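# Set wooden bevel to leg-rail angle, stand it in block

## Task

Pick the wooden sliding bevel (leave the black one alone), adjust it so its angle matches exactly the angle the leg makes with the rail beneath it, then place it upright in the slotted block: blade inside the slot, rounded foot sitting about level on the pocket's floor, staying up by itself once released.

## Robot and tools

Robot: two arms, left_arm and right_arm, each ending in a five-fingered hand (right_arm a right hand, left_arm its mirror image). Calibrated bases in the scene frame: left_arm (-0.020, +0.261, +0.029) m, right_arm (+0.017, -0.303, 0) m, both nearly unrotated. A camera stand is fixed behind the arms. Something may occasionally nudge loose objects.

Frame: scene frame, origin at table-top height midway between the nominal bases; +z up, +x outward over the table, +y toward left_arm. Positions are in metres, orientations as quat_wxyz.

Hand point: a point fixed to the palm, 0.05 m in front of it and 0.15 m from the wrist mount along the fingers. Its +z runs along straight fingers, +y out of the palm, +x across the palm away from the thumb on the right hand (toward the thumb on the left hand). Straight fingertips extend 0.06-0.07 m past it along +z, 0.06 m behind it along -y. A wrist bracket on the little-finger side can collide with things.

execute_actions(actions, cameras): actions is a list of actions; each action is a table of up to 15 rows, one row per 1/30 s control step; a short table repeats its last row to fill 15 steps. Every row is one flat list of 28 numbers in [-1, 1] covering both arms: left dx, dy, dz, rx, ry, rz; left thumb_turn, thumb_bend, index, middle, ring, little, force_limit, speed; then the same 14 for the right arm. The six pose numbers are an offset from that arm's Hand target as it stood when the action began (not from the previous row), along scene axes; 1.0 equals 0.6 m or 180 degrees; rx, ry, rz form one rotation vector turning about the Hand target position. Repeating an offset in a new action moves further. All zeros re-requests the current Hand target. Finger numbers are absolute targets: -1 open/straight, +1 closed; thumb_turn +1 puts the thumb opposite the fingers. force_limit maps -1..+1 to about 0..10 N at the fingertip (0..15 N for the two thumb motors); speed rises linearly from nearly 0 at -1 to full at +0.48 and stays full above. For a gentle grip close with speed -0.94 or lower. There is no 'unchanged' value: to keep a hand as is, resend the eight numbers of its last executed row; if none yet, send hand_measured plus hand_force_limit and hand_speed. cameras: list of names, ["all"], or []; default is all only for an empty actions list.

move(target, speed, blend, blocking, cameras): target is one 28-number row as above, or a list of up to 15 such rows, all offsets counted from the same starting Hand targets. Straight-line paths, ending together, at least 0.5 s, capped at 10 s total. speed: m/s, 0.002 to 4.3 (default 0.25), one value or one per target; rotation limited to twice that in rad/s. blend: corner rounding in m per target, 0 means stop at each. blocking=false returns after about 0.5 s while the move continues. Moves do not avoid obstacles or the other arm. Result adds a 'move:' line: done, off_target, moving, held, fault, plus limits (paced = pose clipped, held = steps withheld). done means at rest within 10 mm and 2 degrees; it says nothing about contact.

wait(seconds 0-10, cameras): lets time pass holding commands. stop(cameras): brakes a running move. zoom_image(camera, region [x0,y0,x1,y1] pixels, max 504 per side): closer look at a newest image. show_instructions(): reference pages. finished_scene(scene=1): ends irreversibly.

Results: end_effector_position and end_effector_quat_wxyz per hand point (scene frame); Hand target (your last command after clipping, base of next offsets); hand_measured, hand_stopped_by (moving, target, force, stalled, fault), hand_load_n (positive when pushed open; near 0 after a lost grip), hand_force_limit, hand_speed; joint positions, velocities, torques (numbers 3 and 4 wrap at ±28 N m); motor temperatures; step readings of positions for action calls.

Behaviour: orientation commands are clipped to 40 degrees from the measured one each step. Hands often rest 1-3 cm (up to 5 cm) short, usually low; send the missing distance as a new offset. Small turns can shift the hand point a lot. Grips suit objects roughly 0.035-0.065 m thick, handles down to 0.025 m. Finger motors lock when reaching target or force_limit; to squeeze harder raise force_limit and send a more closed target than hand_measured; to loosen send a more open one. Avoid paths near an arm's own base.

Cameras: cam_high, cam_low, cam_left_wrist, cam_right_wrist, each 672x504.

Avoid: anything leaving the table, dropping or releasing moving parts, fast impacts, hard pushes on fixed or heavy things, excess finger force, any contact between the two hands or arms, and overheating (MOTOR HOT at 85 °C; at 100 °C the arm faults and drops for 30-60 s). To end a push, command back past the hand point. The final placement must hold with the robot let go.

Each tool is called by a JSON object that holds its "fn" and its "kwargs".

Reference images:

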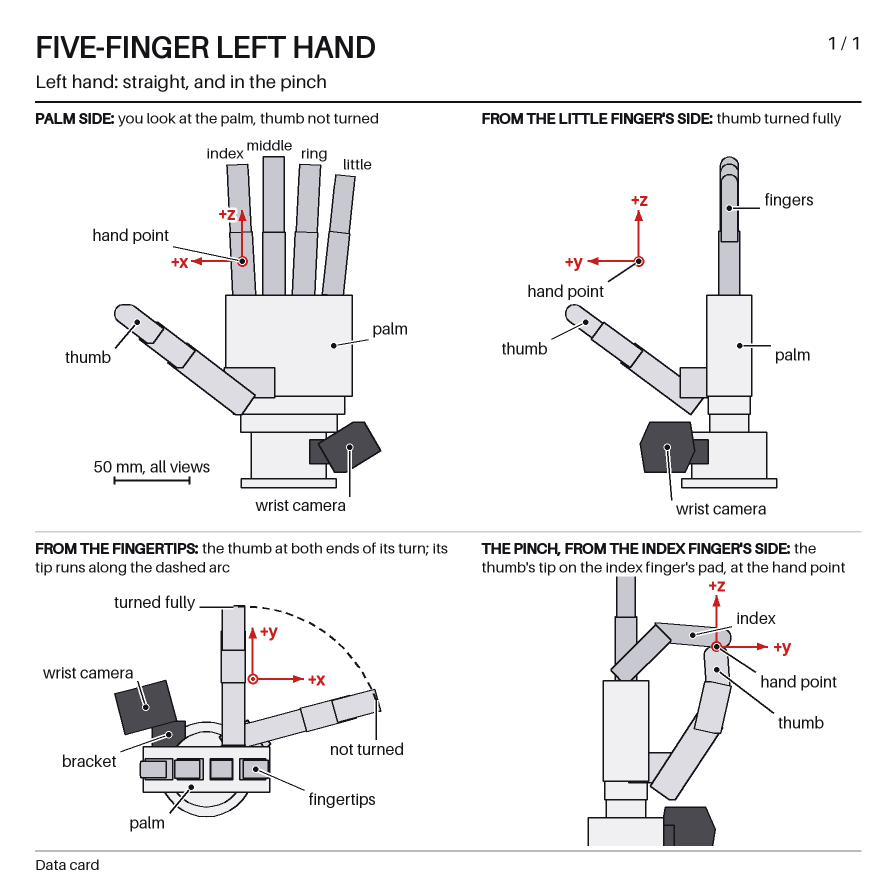

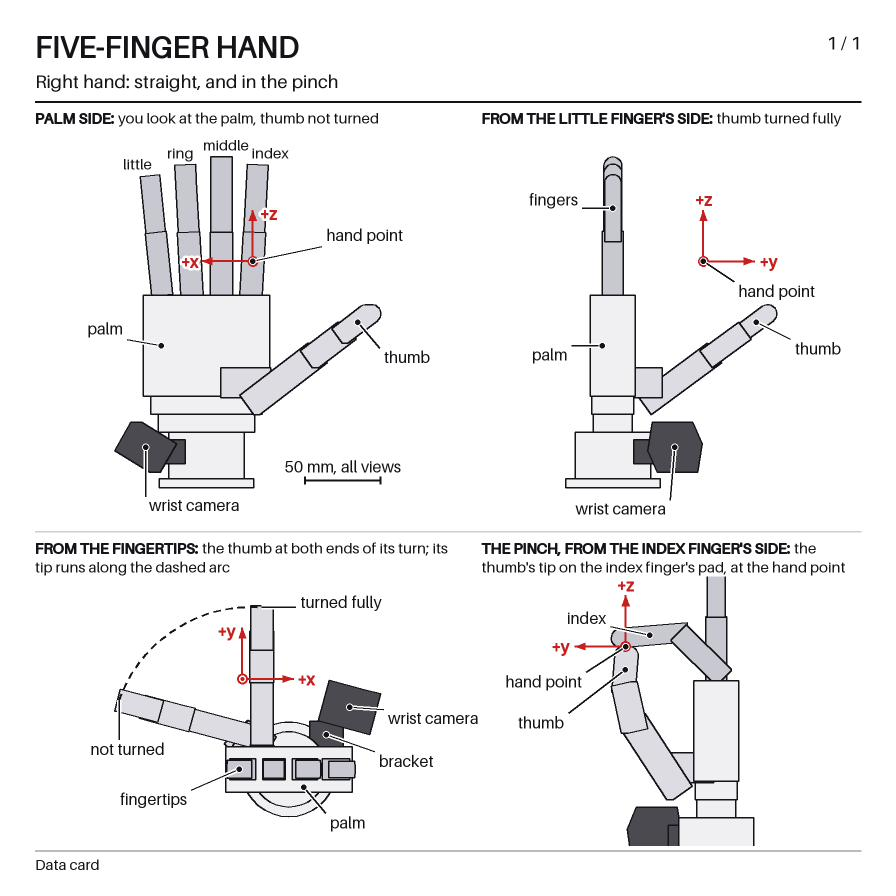

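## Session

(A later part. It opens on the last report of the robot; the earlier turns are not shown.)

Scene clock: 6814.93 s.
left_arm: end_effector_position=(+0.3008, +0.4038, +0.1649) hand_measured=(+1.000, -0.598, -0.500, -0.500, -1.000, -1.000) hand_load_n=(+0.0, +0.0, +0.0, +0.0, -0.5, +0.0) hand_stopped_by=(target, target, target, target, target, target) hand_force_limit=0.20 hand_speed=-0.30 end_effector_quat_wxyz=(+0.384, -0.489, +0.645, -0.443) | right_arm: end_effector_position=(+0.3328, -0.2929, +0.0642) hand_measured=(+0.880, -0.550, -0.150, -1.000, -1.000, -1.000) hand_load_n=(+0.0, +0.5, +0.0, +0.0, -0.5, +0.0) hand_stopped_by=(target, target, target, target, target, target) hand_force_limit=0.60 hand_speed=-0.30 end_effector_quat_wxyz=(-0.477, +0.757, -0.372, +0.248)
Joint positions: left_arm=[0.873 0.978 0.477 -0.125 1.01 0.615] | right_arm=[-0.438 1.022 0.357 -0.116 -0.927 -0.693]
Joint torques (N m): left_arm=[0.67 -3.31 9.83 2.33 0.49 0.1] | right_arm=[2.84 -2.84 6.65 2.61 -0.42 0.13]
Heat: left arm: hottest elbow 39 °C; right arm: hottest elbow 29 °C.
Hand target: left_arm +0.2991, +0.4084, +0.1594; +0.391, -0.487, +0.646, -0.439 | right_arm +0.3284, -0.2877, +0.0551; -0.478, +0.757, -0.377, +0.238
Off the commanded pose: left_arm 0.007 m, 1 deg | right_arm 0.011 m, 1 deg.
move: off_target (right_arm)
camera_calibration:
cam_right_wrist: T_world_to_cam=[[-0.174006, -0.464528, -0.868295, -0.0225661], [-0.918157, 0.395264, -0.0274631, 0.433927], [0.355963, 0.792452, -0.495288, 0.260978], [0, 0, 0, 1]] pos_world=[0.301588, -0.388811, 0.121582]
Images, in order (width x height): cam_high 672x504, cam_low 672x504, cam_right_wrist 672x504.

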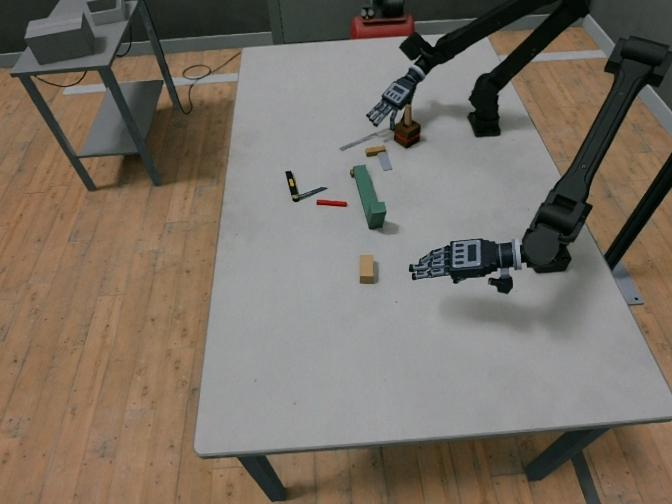

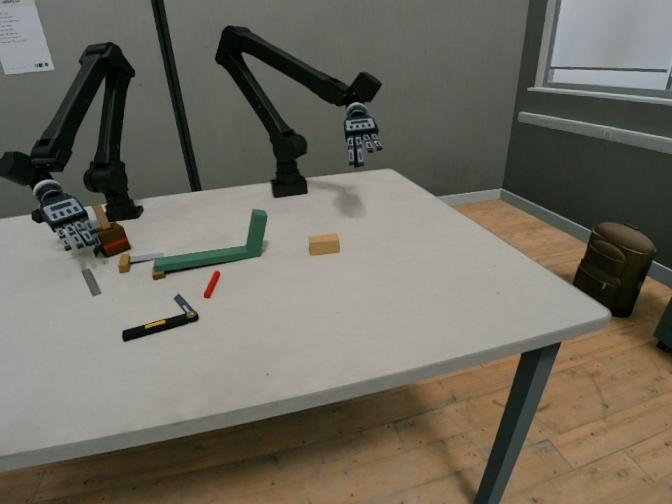

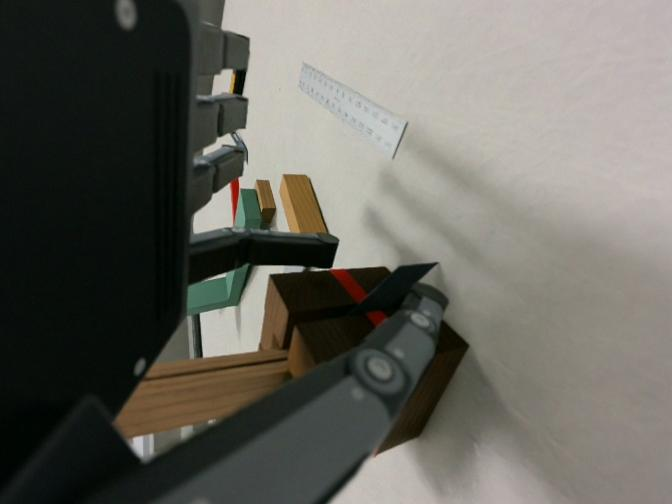

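{"fn": "execute_actions", "kwargs": {"actions": [], "cameras": ["all"]}}

Scene clock: 6849.47 s.
left_arm: end_effector_position=(+0.3008, +0.4038, +0.1649) hand_measured=(+1.000, -0.598, -0.500, -0.500, -1.000, -1.000) hand_load_n=(+0.0, +0.0, +0.0, +0.0, +0.0, +0.0) hand_stopped_by=(target, target, target, target, target, target) hand_force_limit=0.20 hand_speed=-0.30 end_effector_quat_wxyz=(+0.384, -0.489, +0.645, -0.443) | right_arm: end_effector_position=(+0.3328, -0.2929, +0.0642) hand_measured=(+0.880, -0.550, -0.150, -1.000, -1.000, -1.000) hand_load_n=(+0.0, +0.0, +0.0, -0.5, +0.0, +0.0) hand_stopped_by=(target, target, target, target, target, target) hand_force_limit=0.60 hand_speed=-0.30 end_effector_quat_wxyz=(-0.477, +0.756, -0.373, +0.248)
Joint positions: left_arm=[0.873 0.978 0.477 -0.125 1.01 0.615] | right_arm=[-0.438 1.022 0.357 -0.116 -0.927 -0.692]
Joint velocities: within noise
Joint torques (N m): left_arm=[0.67 -3.31 9.83 2.35 0.49 0.1] | right_arm=[2.78 -2.78 6.67 2.63 -0.43 0.11]
Motor temperatures (°C): left_arm=[21 22 39 21 23 20] | right_arm=[21 24 29 23 22 21]
Heat: left arm: hottest elbow 39 °C; right arm: hottest elbow 29 °C.
Hand target: left_arm +0.2991, +0.4084, +0.1594; +0.391, -0.487, +0.646, -0.439 | right_arm +0.3284, -0.2877, +0.0551; -0.478, +0.757, -0.377, +0.238
Off the commanded pose: left_arm 0.007 m, 1 deg | right_arm 0.011 m, 1 deg.
camera_calibration:
cam_left_wrist: T_world_to_cam=[[0.235535, -0.364649, 0.900863, -0.071863], [-0.684251, -0.72048, -0.112733, 0.523836], [0.690162, -0.589864, -0.41921, 0.213036], [0, 0, 0, 1]] pos_world=[0.228332, 0.476871, 0.213099]
cam_right_wrist: T_world_to_cam=[[-0.174248, -0.464278, -0.86838, -0.022403], [-0.918082, 0.395455, -0.0272075, 0.433856], [0.356037, 0.792503, -0.495153, 0.260995], [0, 0, 0, 1]] pos_world=[0.301488, -0.388811, 0.121582]

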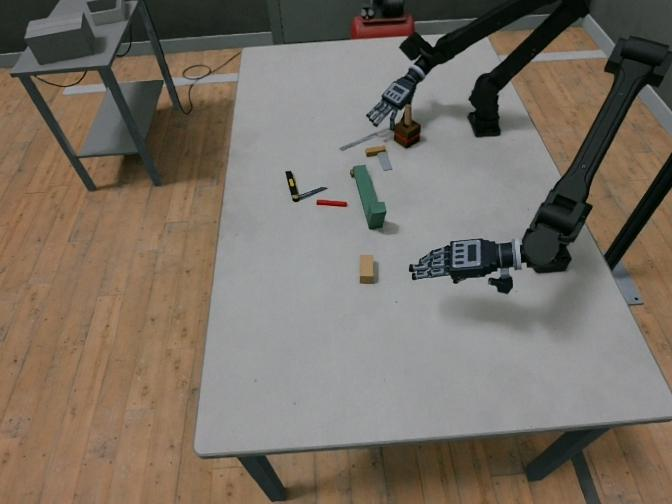

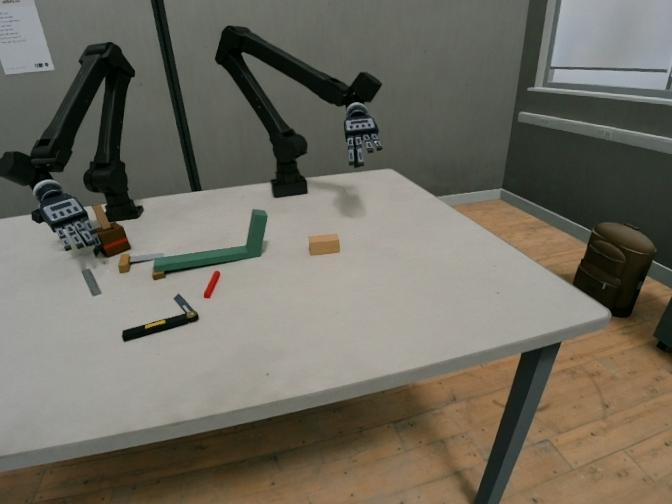

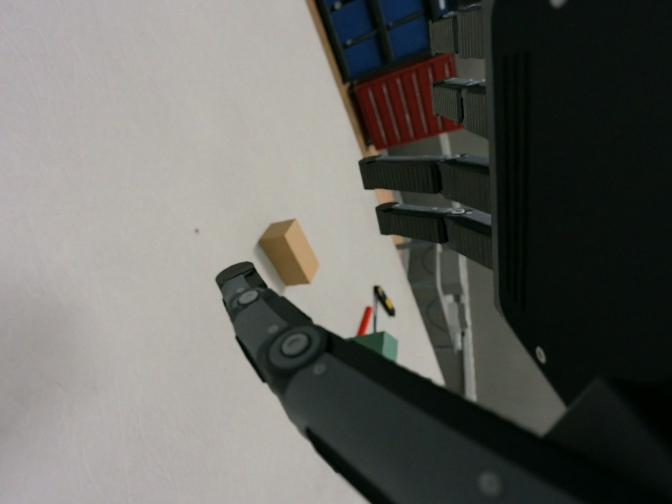

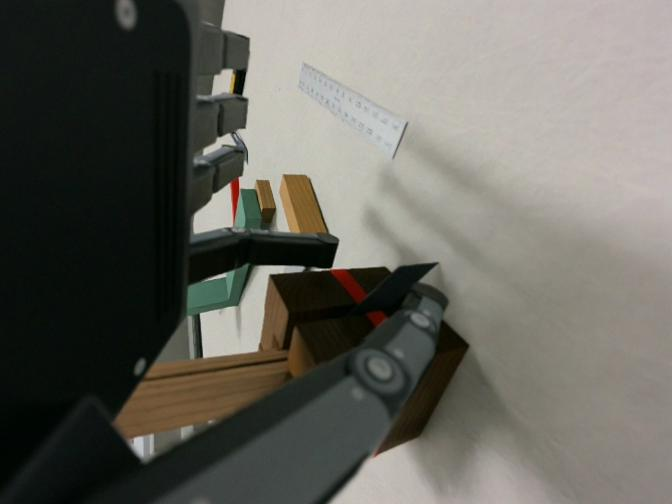

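{"fn": "move", "kwargs": {"target": [0,0,0,0,0,0,1,-0.6,-0.5,-0.5,-1,-1,0.2,-0.3, 0,0.002,-0.0333,0,0,0,0.88,-0.55,-0.15,-1,-1,-1,0.6,-0.3], "speed": 0.06, "cameras": ["cam_high","cam_low","cam_right_wrist"]}}

Scene clock: 6917.93 s.
left_arm: end_effector_position=(+0.3008, +0.4038, +0.1649) hand_measured=(+1.000, -0.598, -0.500, -0.500, -1.000, -1.000) hand_load_n=(+0.0, +0.0, +0.0, +0.0, +0.0, +0.0) hand_stopped_by=(target, target, target, target, target, target) hand_force_limit=0.20 hand_speed=-0.30 end_effector_quat_wxyz=(+0.384, -0.489, +0.645, -0.443) | right_arm: end_effector_position=(+0.3332, -0.2919, +0.0436) hand_measured=(+0.880, -0.550, -0.150, -1.000, -1.000, -1.000) hand_load_n=(+0.0, +0.0, +0.0, +0.0, +0.0, +0.0) hand_stopped_by=(target, target, target, target, target, target) hand_force_limit=0.60 hand_speed=-0.30 end_effector_quat_wxyz=(-0.477, +0.756, -0.372, +0.248)
Joint positions: left_arm=[0.873 0.978 0.477 -0.125 1.01 0.615] | right_arm=[-0.433 1.093 0.325 -0.009 -0.924 -0.688]
Joint torques (N m): left_arm=[0.73 -3.37 9.83 2.33 0.49 0.1] | right_arm=[2.73 -2.55 6.12 2.67 -0.42 0.08]
Heat: left arm: hottest elbow 39 °C; right arm: hottest elbow 28 °C.
Hand target: left_arm +0.2991, +0.4084, +0.1594; +0.391, -0.487, +0.646, -0.439 | right_arm +0.3284, -0.2865, +0.0350; -0.478, +0.757, -0.377, +0.238
Off the commanded pose: left_arm 0.007 m, 1 deg | right_arm 0.011 m, 1 deg.
move: off_target (right_arm)
camera_calibration:
cam_right_wrist: T_world_to_cam=[[-0.174234, -0.464306, -0.868368, -0.0398031], [-0.918231, 0.395122, -0.027028, 0.433296], [0.35566, 0.792653, -0.495183, 0.250079], [0, 0, 0, 1]] pos_world=[0.301988, -0.387911, 0.100982]
Images, in order (width x height): cam_high 672x504, cam_low 672x504, cam_right_wrist 672x504.

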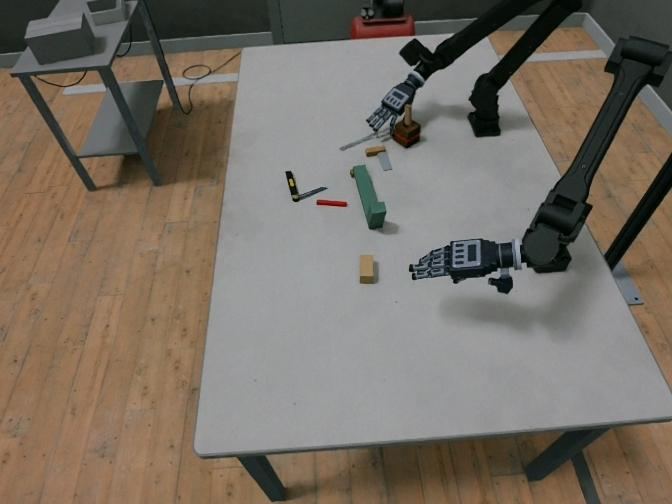

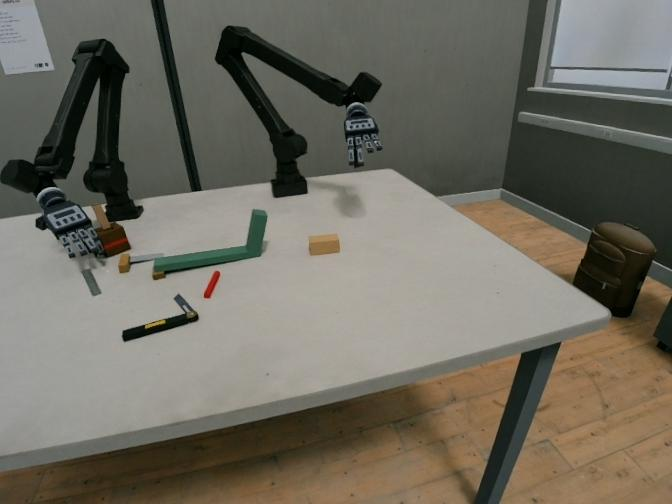

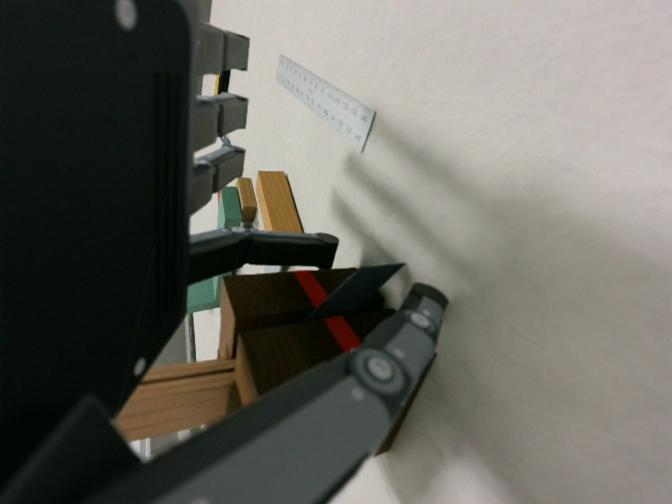

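{"fn": "zoom_image", "kwargs": {"camera": "cam_right_wrist", "region": [200, 180, 500, 405]}}

{"fn": "zoom_image", "kwargs": {"camera": "cam_low", "region": [30, 180, 150, 300]}}

Scaled by 1.680 from the camera's 672x504 image, which has a finer 960x720 frame.

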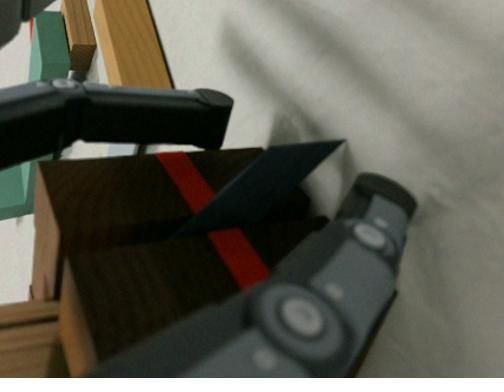

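Scaled by 4.200 from the camera's 672x504 image, which has a finer 960x720 frame.

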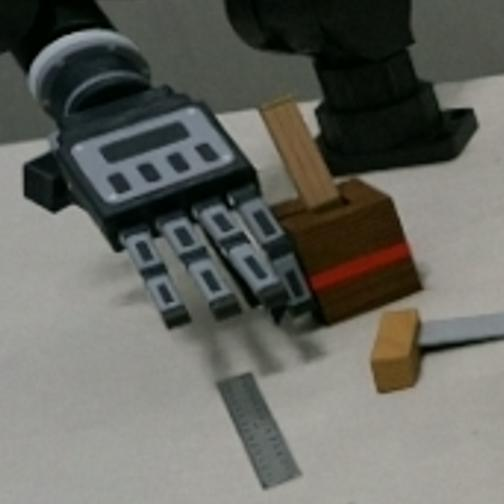

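{"fn": "move", "kwargs": {"target": [0,0,0,0,0,0,1,-0.6,-0.5,-0.5,-1,-1,0.2,-0.3, -0.002,0.001,-0.0183,0,0,0,0.88,-0.55,-0.15,-1,-1,-1,0.6,-0.3], "speed": 0.06, "cameras": ["cam_right_wrist"]}}

{"fn": "zoom_image", "kwargs": {"camera": "cam_right_wrist", "region": [200, 180, 500, 405]}}

Scene clock: 6937.60 s.
left_arm: end_effector_position=(+0.3008, +0.4038, +0.1649) hand_measured=(+1.000, -0.598, -0.500, -0.500, -1.000, -1.000) hand_load_n=(+0.5, +0.0, +0.0, +0.0, +0.0, +0.0) hand_stopped_by=(target, target, target, target, target, target) hand_force_limit=0.20 hand_speed=-0.30 end_effector_quat_wxyz=(+0.384, -0.489, +0.645, -0.443) | right_arm: end_effector_position=(+0.3334, -0.2913, +0.0357) hand_measured=(+0.880, -0.550, -0.150, -1.000, -1.000, -1.000) hand_load_n=(+1.0, +0.5, +0.0, +0.0, +0.0, +0.0) hand_stopped_by=(target, target, target, target, target, target) hand_force_limit=0.60 hand_speed=-0.30 end_effector_quat_wxyz=(-0.479, +0.754, -0.375, +0.248)
Joint positions: left_arm=[0.873 0.978 0.477 -0.125 1.01 0.615] | right_arm=[-0.433 1.125 0.311 0.044 -0.926 -0.675]
Joint torques (N m): left_arm=[0.67 -3.31 9.84 2.35 0.49 0.09] | right_arm=[2.78 -2.78 5.46 2.65 -0.36 -0.03]
Heat: left arm: hottest elbow 39 °C; right arm: hottest elbow 28 °C.
Hand target: left_arm +0.2991, +0.4084, +0.1594; +0.391, -0.487, +0.646, -0.439 | right_arm +0.3272, -0.2859, +0.0240; -0.478, +0.757, -0.377, +0.238
Off the commanded pose: left_arm 0.007 m, 1 deg | right_arm 0.014 m, 1 deg.
move: off_target (right_arm)
camera_calibration:
cam_right_wrist: T_world_to_cam=[[-0.176494, -0.457607, -0.871462, -0.0435609], [-0.916514, 0.399279, -0.0240442, 0.433538], [0.358959, 0.794463, -0.489874, 0.24479], [0, 0, 0, 1]] pos_world=[0.301786, -0.387514, 0.0923789]
Images, in order (width x height): cam_right_wrist 672x504.

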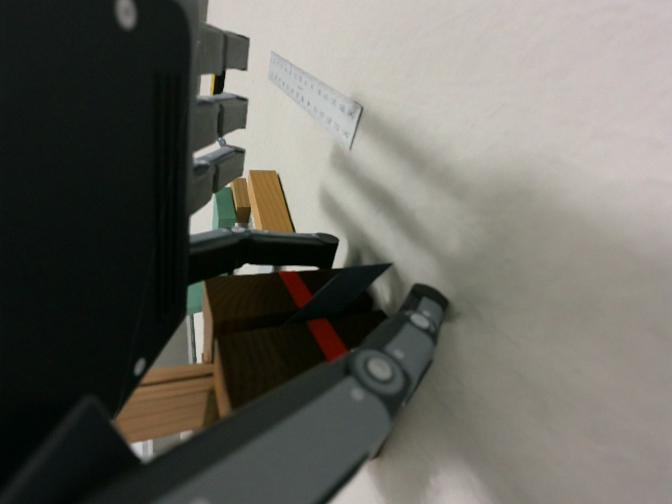

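Scaled by 1.680 from the camera's 672x504 image, which has a finer 960x720 frame.

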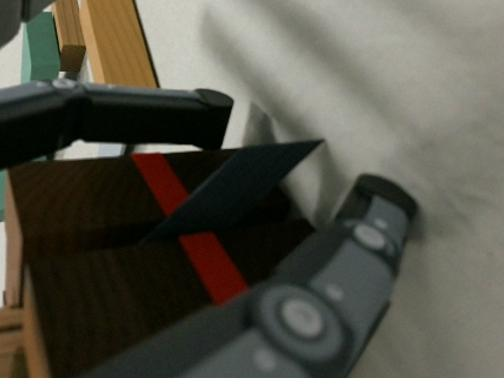

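{"fn": "move", "kwargs": {"target": [0,0,0,0,0,0,1,-0.6,-0.5,-0.5,-1,-1,0.2,-0.3, 0,0,0.004,0,0,0,0.88,-0.45,0.1,-1,-1,-1,0.0,-0.8], "speed": 0.06, "cameras": ["cam_right_wrist"]}}

{"fn": "zoom_image", "kwargs": {"camera": "cam_right_wrist", "region": [200, 180, 500, 405]}}

Scene clock: 6948.30 s.
left_arm: end_effector_position=(+0.3008, +0.4038, +0.1649) hand_measured=(+1.000, -0.598, -0.500, -0.500, -1.000, -1.000) hand_load_n=(+0.0, +0.0, -0.5, +0.0, +0.0, +0.0) hand_stopped_by=(target, target, target, target, target, target) hand_force_limit=0.20 hand_speed=-0.30 end_effector_quat_wxyz=(+0.384, -0.489, +0.645, -0.443) | right_arm: end_effector_position=(+0.3333, -0.2914, +0.0351) hand_measured=(+0.880, -0.450, +0.100, -1.000, -1.000, -1.000) hand_load_n=(+0.0, +0.0, +0.0, +0.0, +0.0, +0.0) hand_stopped_by=(target, target, target, target, target, target) hand_force_limit=0.00 hand_speed=-0.80 end_effector_quat_wxyz=(-0.478, +0.754, -0.376, +0.247)
Joint positions: left_arm=[0.873 0.978 0.477 -0.125 1.01 0.615] | right_arm=[-0.433 1.127 0.311 0.045 -0.924 -0.675]
Joint torques (N m): left_arm=[0.73 -3.37 9.83 2.35 0.49 0.1] | right_arm=[2.73 -3.55 5.72 2.32 -0.42 -0.02]
Heat: left arm: hottest elbow 39 °C; right arm: hottest elbow 28 °C.
Hand target: left_arm +0.2991, +0.4084, +0.1594; +0.391, -0.487, +0.646, -0.439 | right_arm +0.3272, -0.2859, +0.0264; -0.478, +0.757, -0.377, +0.238
Off the commanded pose: left_arm 0.007 m, 1 deg | right_arm 0.012 m, 1 deg.
move: off_target (right_arm)
camera_calibration:
cam_right_wrist: T_world_to_cam=[[-0.178442, -0.457708, -0.871012, -0.0434879], [-0.916261, 0.399952, -0.0224583, 0.433566], [0.358642, 0.794067, -0.490748, 0.244568], [0, 0, 0, 1]] pos_world=[0.301787, -0.387513, 0.0918798]
Images, in order (width x height): cam_right_wrist 672x504.

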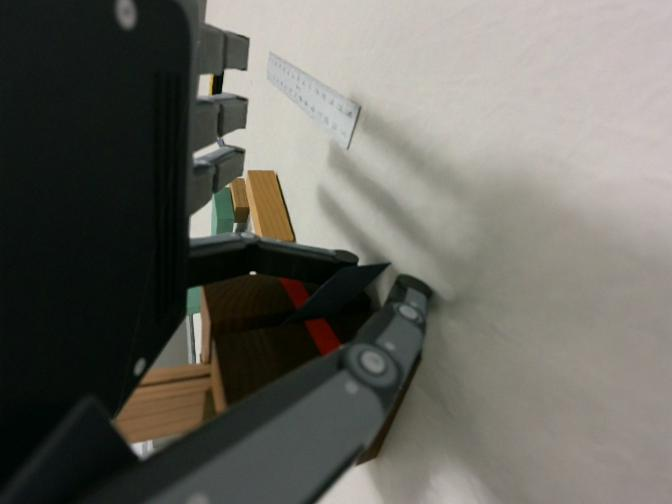

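Scaled by 1.680 from the camera's 672x504 image, which has a finer 960x720 frame.

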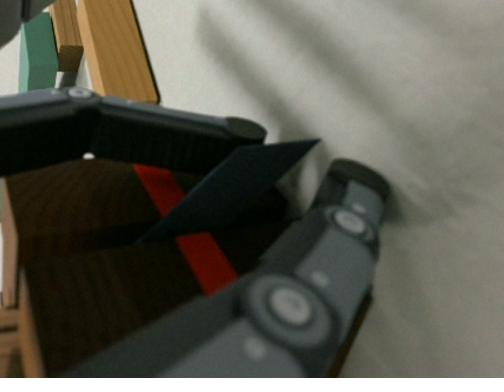

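{"fn": "move", "kwargs": {"target": [0,0,0,0,0,0,1,-0.6,-0.5,-0.5,-1,-1,0.2,-0.3, 0,0,0,0,0,0,0.88,-0.32,0.24,-1,-1,-1,-0.4,-0.9], "speed": 0.06, "cameras": ["cam_right_wrist"]}}

{"fn": "zoom_image", "kwargs": {"camera": "cam_right_wrist", "region": [200, 180, 500, 405]}}

Scene clock: 6954.47 s.
left_arm: end_effector_position=(+0.3008, +0.4038, +0.1649) hand_measured=(+1.000, -0.598, -0.500, -0.500, -1.000, -1.000) hand_load_n=(+0.0, +0.0, +0.0, +0.0, -0.5, +0.0) hand_stopped_by=(target, target, target, target, target, target) hand_force_limit=0.20 hand_speed=-0.30 end_effector_quat_wxyz=(+0.384, -0.489, +0.645, -0.443) | right_arm: end_effector_position=(+0.3333, -0.2913, +0.0350) hand_measured=(+0.880, -0.320, +0.240, -1.000, -1.000, -1.000) hand_load_n=(+0.0, +0.0, +0.0, +0.0, +0.0, +0.0) hand_stopped_by=(target, target, target, target, target, target) hand_force_limit=-0.40 hand_speed=-0.90 end_effector_quat_wxyz=(-0.478, +0.754, -0.376, +0.247)
Joint positions: left_arm=[0.873 0.978 0.477 -0.125 1.01 0.615] | right_arm=[-0.433 1.127 0.311 0.045 -0.924 -0.675]
Joint torques (N m): left_arm=[0.67 -3.31 9.83 2.33 0.49 0.1] | right_arm=[2.78 -3.55 5.71 2.3 -0.43 -0.02]
Heat: left arm: hottest elbow 39 °C; right arm: hottest elbow 27 °C.
Hand target: left_arm +0.2991, +0.4084, +0.1594; +0.391, -0.487, +0.646, -0.439 | right_arm +0.3272, -0.2860, +0.0264; -0.478, +0.757, -0.377, +0.238
Off the commanded pose: left_arm 0.007 m, 1 deg | right_arm 0.012 m, 1 deg.
move: off_target (right_arm)
camera_calibration:
cam_right_wrist: T_world_to_cam=[[-0.178461, -0.4579, -0.870907, -0.0435204], [-0.916339, 0.399775, -0.0224202, 0.433477], [0.358433, 0.794045, -0.490936, 0.24456], [0, 0, 0, 1]] pos_world=[0.301787, -0.387413, 0.0918799]
Images, in order (width x height): cam_right_wrist 672x504.

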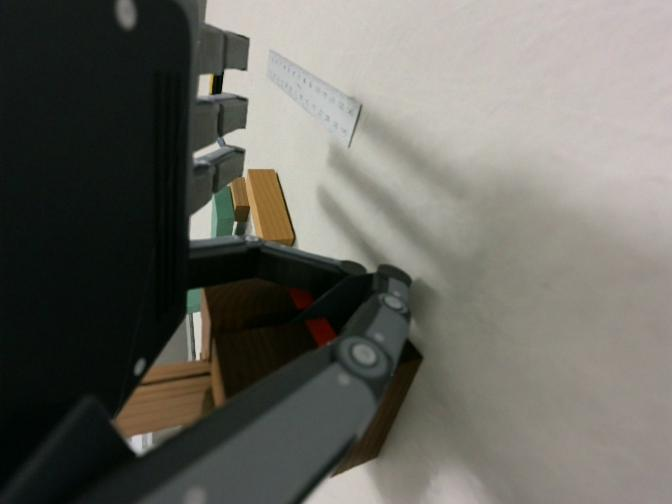

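Scaled by 1.680 from the camera's 672x504 image, which has a finer 960x720 frame.

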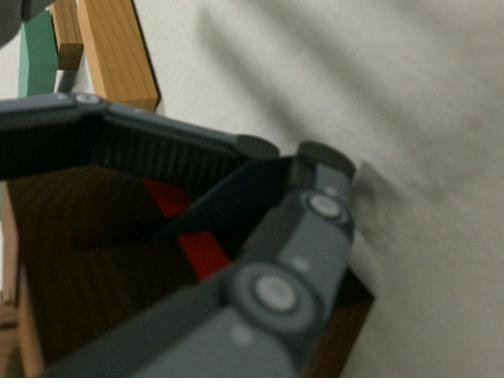

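{"fn": "move", "kwargs": {"target": [0,0,0,0,0,0,1,-0.6,-0.5,-0.5,-1,-1,0.2,-0.3, 0,0,0,0,0,0,0.88,-0.2,0.35,-1,-1,-1,-0.6,-0.94], "speed": 0.06, "cameras": ["cam_right_wrist"]}}

{"fn": "zoom_image", "kwargs": {"camera": "cam_right_wrist", "region": [200, 180, 500, 405]}}

Scene clock: 6962.73 s.
left_arm: end_effector_position=(+0.3008, +0.4038, +0.1649) hand_measured=(+1.000, -0.598, -0.500, -0.500, -1.000, -1.000) hand_load_n=(+0.0, +0.0, +0.0, +0.0, +0.0, +0.0) hand_stopped_by=(target, target, target, target, target, target) hand_force_limit=0.20 hand_speed=-0.30 end_effector_quat_wxyz=(+0.384, -0.489, +0.645, -0.443) | right_arm: end_effector_position=(+0.3333, -0.2910, +0.0350) hand_measured=(+0.880, -0.200, +0.250, -1.000, -1.000, -1.000) hand_load_n=(+0.0, +2.0, +3.0, +0.0, -0.5, +0.0) hand_stopped_by=(target, target, force, target, target, target) hand_force_limit=-0.60 hand_speed=-0.94 end_effector_quat_wxyz=(-0.478, +0.755, -0.375, +0.247)
Joint positions: left_arm=[0.873 0.978 0.477 -0.125 1.01 0.615] | right_arm=[-0.431 1.127 0.311 0.045 -0.924 -0.675]
Joint torques (N m): left_arm=[0.67 -3.37 9.84 2.35 0.49 0.09] | right_arm=[2.67 -3.49 5.72 2.32 -0.43 -0.02]
Heat: left arm: hottest elbow 39 °C; right arm: hottest elbow 27 °C.
Hand target: left_arm +0.2991, +0.4084, +0.1594; +0.391, -0.487, +0.646, -0.439 | right_arm +0.3272, -0.2860, +0.0264; -0.478, +0.757, -0.377, +0.238
Off the commanded pose: left_arm 0.007 m, 1 deg | right_arm 0.012 m, 1 deg.
move: off_target (right_arm)
camera_calibration:
cam_right_wrist: T_world_to_cam=[[-0.17797, -0.458099, -0.870903, -0.0435908], [-0.916784, 0.398754, -0.0224007, 0.433187], [0.357538, 0.794444, -0.490944, 0.244712], [0, 0, 0, 1]] pos_world=[0.301887, -0.387114, 0.09188]
Images, in order (width x height): cam_right_wrist 672x504.

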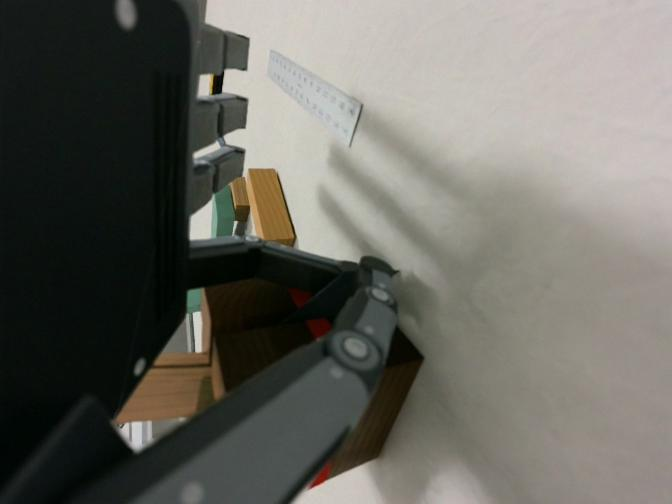

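Scaled by 1.680 from the camera's 672x504 image, which has a finer 960x720 frame.

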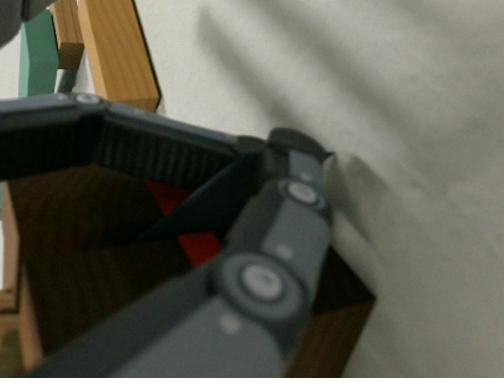

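{"fn": "move", "kwargs": {"target": [0,0,0,0,0,0,1,-0.6,-0.5,-0.5,-1,-1,0.2,-0.3, 0,0,0,0,0,0,0.88,-0.05,0.5,-1,-1,-1,0.8,-0.9], "speed": 0.06, "cameras": ["cam_right_wrist"]}}

Scene clock: 6975.60 s.
left_arm: end_effector_position=(+0.3008, +0.4038, +0.1649) hand_measured=(+1.000, -0.598, -0.500, -0.500, -1.000, -1.000) hand_load_n=(+0.0, +0.5, +0.0, +0.0, +0.0, +0.0) hand_stopped_by=(target, target, target, target, target, target) hand_force_limit=0.20 hand_speed=-0.30 end_effector_quat_wxyz=(+0.384, -0.489, +0.645, -0.443) | right_arm: end_effector_position=(+0.3336, -0.2902, +0.0352) hand_measured=(+0.880, -0.170, +0.266, -1.000, -1.000, -1.000) hand_load_n=(-0.5, +12.5, +12.0, +0.0, +0.0, +0.0) hand_stopped_by=(target, force, force, target, target, target) hand_force_limit=0.80 hand_speed=-0.90 end_effector_quat_wxyz=(-0.479, +0.755, -0.374, +0.247)
Joint positions: left_arm=[0.873 0.978 0.477 -0.125 1.01 0.615] | right_arm=[-0.429 1.127 0.311 0.046 -0.924 -0.675]
Joint torques (N m): left_arm=[0.73 -3.31 9.83 2.32 0.49 0.1] | right_arm=[2.49 -3.6 5.74 2.28 -0.43 -0.02]
Heat: left arm: hottest elbow 39 °C; right arm: hottest elbow 27 °C.
Hand target: left_arm +0.2991, +0.4084, +0.1594; +0.391, -0.487, +0.646, -0.439 | right_arm +0.3272, -0.2859, +0.0264; -0.478, +0.757, -0.377, +0.238
Off the commanded pose: left_arm 0.007 m, 1 deg | right_arm 0.012 m, 1 deg.
move: off_target (right_arm)
camera_calibration:
cam_right_wrist: T_world_to_cam=[[-0.175576, -0.459223, -0.870797, -0.0441929], [-0.917787, 0.396348, -0.0239675, 0.432798], [0.356145, 0.794998, -0.491058, 0.244757], [0, 0, 0, 1]] pos_world=[0.302288, -0.386414, 0.0920798]
Images, in order (width x height): cam_right_wrist 672x504.

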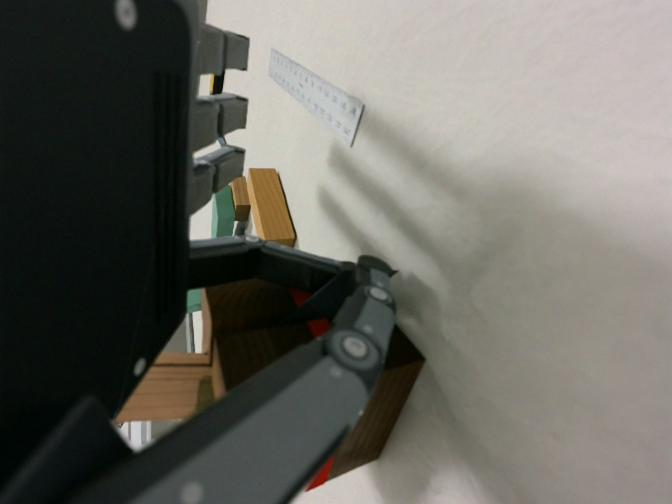

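{"fn": "move", "kwargs": {"target": [0,0,0,0,0,0,1,-0.6,-0.5,-0.5,-1,-1,0.2,-0.3, 0.003,-0.004,0.03,0,0,0,0.88,-0.05,0.5,-1,-1,-1,0.8,-0.9], "speed": 0.04, "cameras": ["cam_right_wrist"]}}

{"fn": "zoom_image", "kwargs": {"camera": "cam_right_wrist", "region": [100, 180, 480, 465]}}

Scene clock: 7004.23 s.
left_arm: end_effector_position=(+0.3008, +0.4038, +0.1649) hand_measured=(+1.000, -0.598, -0.500, -0.500, -1.000, -1.000) hand_load_n=(-0.5, +0.0, +0.0, +0.0, -0.5, +0.0) hand_stopped_by=(target, target, target, target, target, target) hand_force_limit=0.20 hand_speed=-0.30 end_effector_quat_wxyz=(+0.384, -0.489, +0.645, -0.443) | right_arm: end_effector_position=(+0.3304, -0.2902, +0.0373) hand_measured=(+0.880, -0.170, +0.264, -1.000, -1.000, -1.000) hand_load_n=(+0.0, +7.0, +25.5, +0.0, +0.0, +0.0) hand_stopped_by=(target, force, force, target, target, target) hand_force_limit=0.80 hand_speed=-0.90 end_effector_quat_wxyz=(-0.473, +0.760, -0.370, +0.248)
Joint positions: left_arm=[0.873 0.978 0.477 -0.125 1.01 0.615] | right_arm=[-0.426 1.1 0.313 0.005 -0.915 -0.697]
Joint torques (N m): left_arm=[0.67 -3.37 9.83 2.35 0.49 0.09] | right_arm=[1.85 -5.83 8.57 0.09 -0.93 0.22]
Heat: left arm: hottest elbow 39 °C; right arm: hottest elbow 27 °C.
Hand target: left_arm +0.2991, +0.4084, +0.1594; +0.391, -0.487, +0.646, -0.439 | right_arm +0.3290, -0.2883, +0.0444; -0.478, +0.757, -0.377, +0.238
Off the commanded pose: left_arm 0.007 m, 1 deg | right_arm 0.008 m, 2 deg.
move: done
camera_calibration:
cam_right_wrist: T_world_to_cam=[[-0.174627, -0.474087, -0.862987, -0.0479288], [-0.920095, 0.390662, -0.0284295, 0.429239], [0.350614, 0.789066, -0.504425, 0.247505], [0, 0, 0, 1]] pos_world=[0.299792, -0.385707, 0.0956888]
Images, in order (width x height): cam_right_wrist 672x504.

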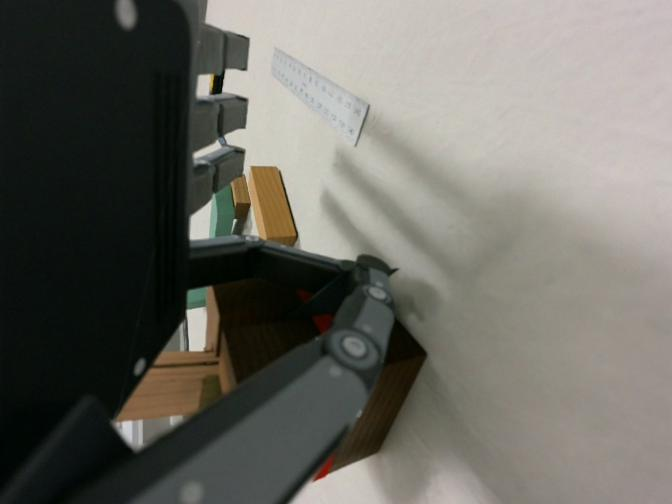

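Scaled by 1.326 from the camera's 672x504 image, which has a finer 960x720 frame.

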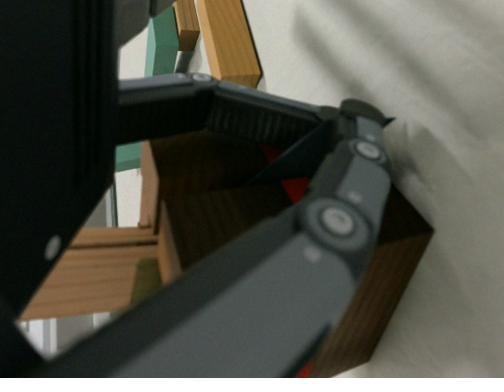

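{"fn": "move", "kwargs": {"target": [0,0,0,0,0,0,1,-0.6,-0.5,-0.5,-1,-1,0.2,-0.3, 0.006,0.004,0.005,0,0,0,0.88,-0.05,0.5,-1,-1,-1,0.8,-0.9], "speed": 0.04, "cameras": []}}

Scene clock: 7019.80 s.
left_arm: end_effector_position=(+0.3008, +0.4038, +0.1649) hand_measured=(+1.000, -0.598, -0.500, -0.500, -1.000, -1.000) hand_load_n=(+0.0, +0.0, -0.5, +0.0, +0.0, +0.0) hand_stopped_by=(target, target, target, target, target, target) hand_force_limit=0.20 hand_speed=-0.30 end_effector_quat_wxyz=(+0.384, -0.489, +0.645, -0.443) | right_arm: end_effector_position=(+0.3316, -0.2896, +0.0387) hand_measured=(+0.880, -0.170, +0.264, -1.000, -1.000, -1.000) hand_load_n=(-0.5, +6.5, +20.0, +0.0, +0.0, +0.0) hand_stopped_by=(target, force, force, target, target, target) hand_force_limit=0.80 hand_speed=-0.90 end_effector_quat_wxyz=(-0.470, +0.762, -0.370, +0.250)
Joint positions: left_arm=[0.873 0.978 0.477 -0.125 1.01 0.615] | right_arm=[-0.418 1.093 0.315 0.001 -0.904 -0.694]
Joint torques (N m): left_arm=[0.67 -3.31 9.83 2.33 0.49 0.09] | right_arm=[2.43 -5.42 9.06 0.46 -0.95 0.33]
Heat: left arm: hottest elbow 39 °C; right arm: hottest elbow 28 °C.
Hand target: left_arm +0.2991, +0.4084, +0.1594; +0.391, -0.487, +0.646, -0.439 | right_arm +0.3325, -0.2859, +0.0474; -0.478, +0.757, -0.377, +0.238
Off the commanded pose: left_arm 0.007 m, 1 deg | right_arm 0.010 m, 2 deg.
move: done
No camera images: "cameras" was empty.

{"fn": "move", "kwargs": {"target": [0,0,0,0,0,0,1,-0.6,-0.5,-0.5,-1,-1,0.2,-0.3, 0.002,-0.002,0.013,0,0,0,0.88,-0.05,0.5,-1,-1,-1,0.8,-0.9], "speed": 0.04, "cameras": ["cam_right_wrist"]}}

{"fn": "zoom_image", "kwargs": {"camera": "cam_right_wrist", "region": [100, 180, 480, 465]}}

Scene clock: 7028.67 s.
left_arm: end_effector_position=(+0.3008, +0.4038, +0.1649) hand_measured=(+1.000, -0.598, -0.500, -0.500, -1.000, -1.000) hand_load_n=(+0.0, +0.0, +0.0, +0.0, +0.0, +0.0) hand_stopped_by=(target, target, target, target, target, target) hand_force_limit=0.20 hand_speed=-0.30 end_effector_quat_wxyz=(+0.384, -0.489, +0.645, -0.443) | right_arm: end_effector_position=(+0.3314, -0.2894, +0.0443) hand_measured=(+0.880, -0.170, +0.264, -1.000, -1.000, -1.000) hand_load_n=(+0.0, +6.5, +20.5, -0.5, +0.0, +0.0) hand_stopped_by=(target, force, force, target, target, target) hand_force_limit=0.80 hand_speed=-0.90 end_effector_quat_wxyz=(-0.470, +0.761, -0.372, +0.246)
Joint positions: left_arm=[0.873 0.978 0.477 -0.125 1.01 0.615] | right_arm=[-0.418 1.074 0.327 -0.037 -0.904 -0.692]
Joint torques (N m): left_arm=[0.67 -3.31 9.84 2.33 0.48 0.1] | right_arm=[2.26 -5.54 9.62 0.34 -1.02 0.29]
Heat: left arm: hottest elbow 39 °C; right arm: hottest elbow 28 °C.
Hand target: left_arm +0.2991, +0.4084, +0.1594; +0.391, -0.487, +0.646, -0.439 | right_arm +0.3338, -0.2871, +0.0553; -0.478, +0.757, -0.377, +0.238
Off the commanded pose: left_arm 0.007 m, 1 deg | right_arm 0.011 m, 1 deg.
move: off_target (right_arm)
camera_calibration:
cam_right_wrist: T_world_to_cam=[[-0.182185, -0.47576, -0.8605, -0.0393746], [-0.919555, 0.392332, -0.0222277, 0.4301], [0.348177, 0.787228, -0.508965, 0.250538], [0, 0, 0, 1]] pos_world=[0.301096, -0.384705, 0.103193]
Images, in order (width x height): cam_right_wrist 672x504.

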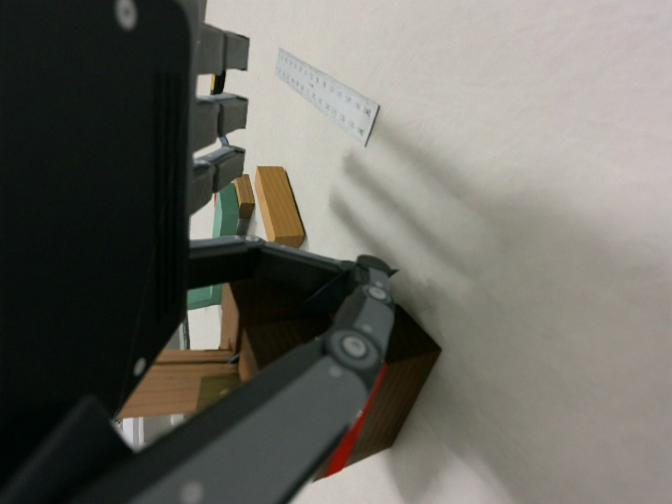

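Scaled by 1.326 from the camera's 672x504 image, which has a finer 960x720 frame.

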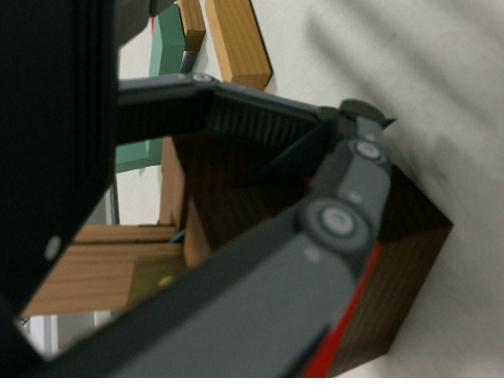

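{"fn": "wait", "kwargs": {"seconds": 0, "cameras": ["cam_high","cam_low"]}}

{"fn": "zoom_image", "kwargs": {"camera": "cam_low", "region": [60, 190, 150, 270]}}

{"fn": "zoom_image", "kwargs": {"camera": "cam_high", "region": [360, 90, 440, 160]}}

Scene clock: 7049.73 s.
left_arm: end_effector_position=(+0.3008, +0.4038, +0.1649) hand_measured=(+1.000, -0.598, -0.500, -0.500, -1.000, -1.000) hand_load_n=(+0.0, +0.0, +0.0, +0.0, +0.0, +0.0) hand_stopped_by=(target, target, target, target, target, target) hand_force_limit=0.20 hand_speed=-0.30 end_effector_quat_wxyz=(+0.384, -0.489, +0.645, -0.443) | right_arm: end_effector_position=(+0.3314, -0.2894, +0.0443) hand_measured=(+0.880, -0.170, +0.264, -1.000, -1.000, -1.000) hand_load_n=(+0.0, +7.0, +21.0, +0.0, -0.5, +0.0) hand_stopped_by=(target, force, force, target, target, target) hand_force_limit=0.80 hand_speed=-0.90 end_effector_quat_wxyz=(-0.470, +0.761, -0.372, +0.246)
Joint positions: left_arm=[0.873 0.978 0.477 -0.125 1.01 0.615] | right_arm=[-0.418 1.074 0.327 -0.037 -0.904 -0.692]
Joint torques (N m): left_arm=[0.73 -3.37 9.83 2.33 0.49 0.1] | right_arm=[2.26 -5.48 9.61 0.36 -1.02 0.29]
Heat: left arm: hottest elbow 39 °C; right arm: hottest elbow 28 °C.
Hand target: left_arm +0.2991, +0.4084, +0.1594; +0.391, -0.487, +0.646, -0.439 | right_arm +0.3338, -0.2872, +0.0553; -0.478, +0.757, -0.377, +0.238
Off the commanded pose: left_arm 0.007 m, 1 deg | right_arm 0.011 m, 1 deg.
Images, in order (width x height): cam_high 672x504, cam_low 672x504.

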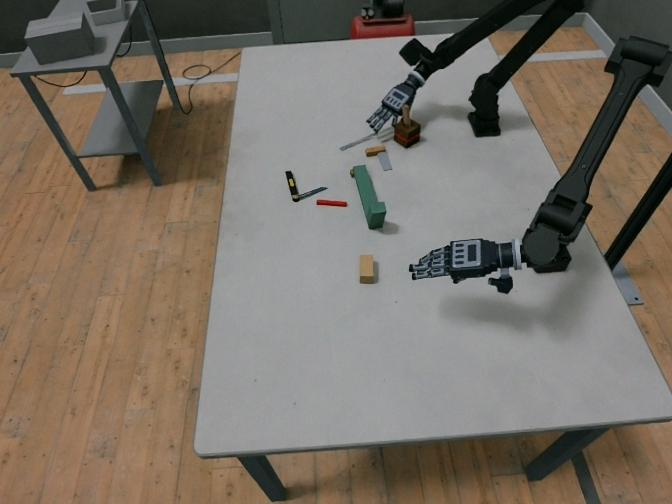

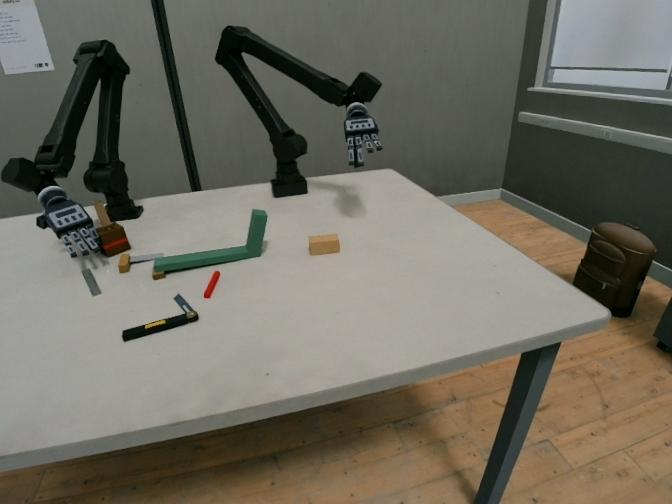

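Scaled by 5.600 from the camera's 672x504 image, which has a finer 960x720 frame.

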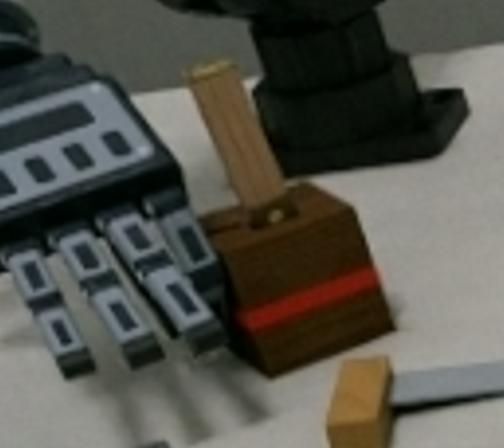

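Scaled by 6.300 from the camera's 672x504 image, which has a finer 960x720 frame.

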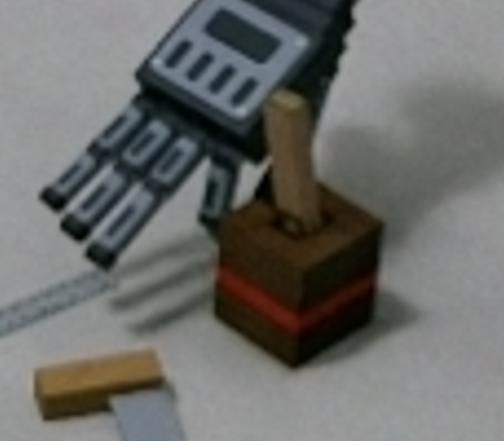

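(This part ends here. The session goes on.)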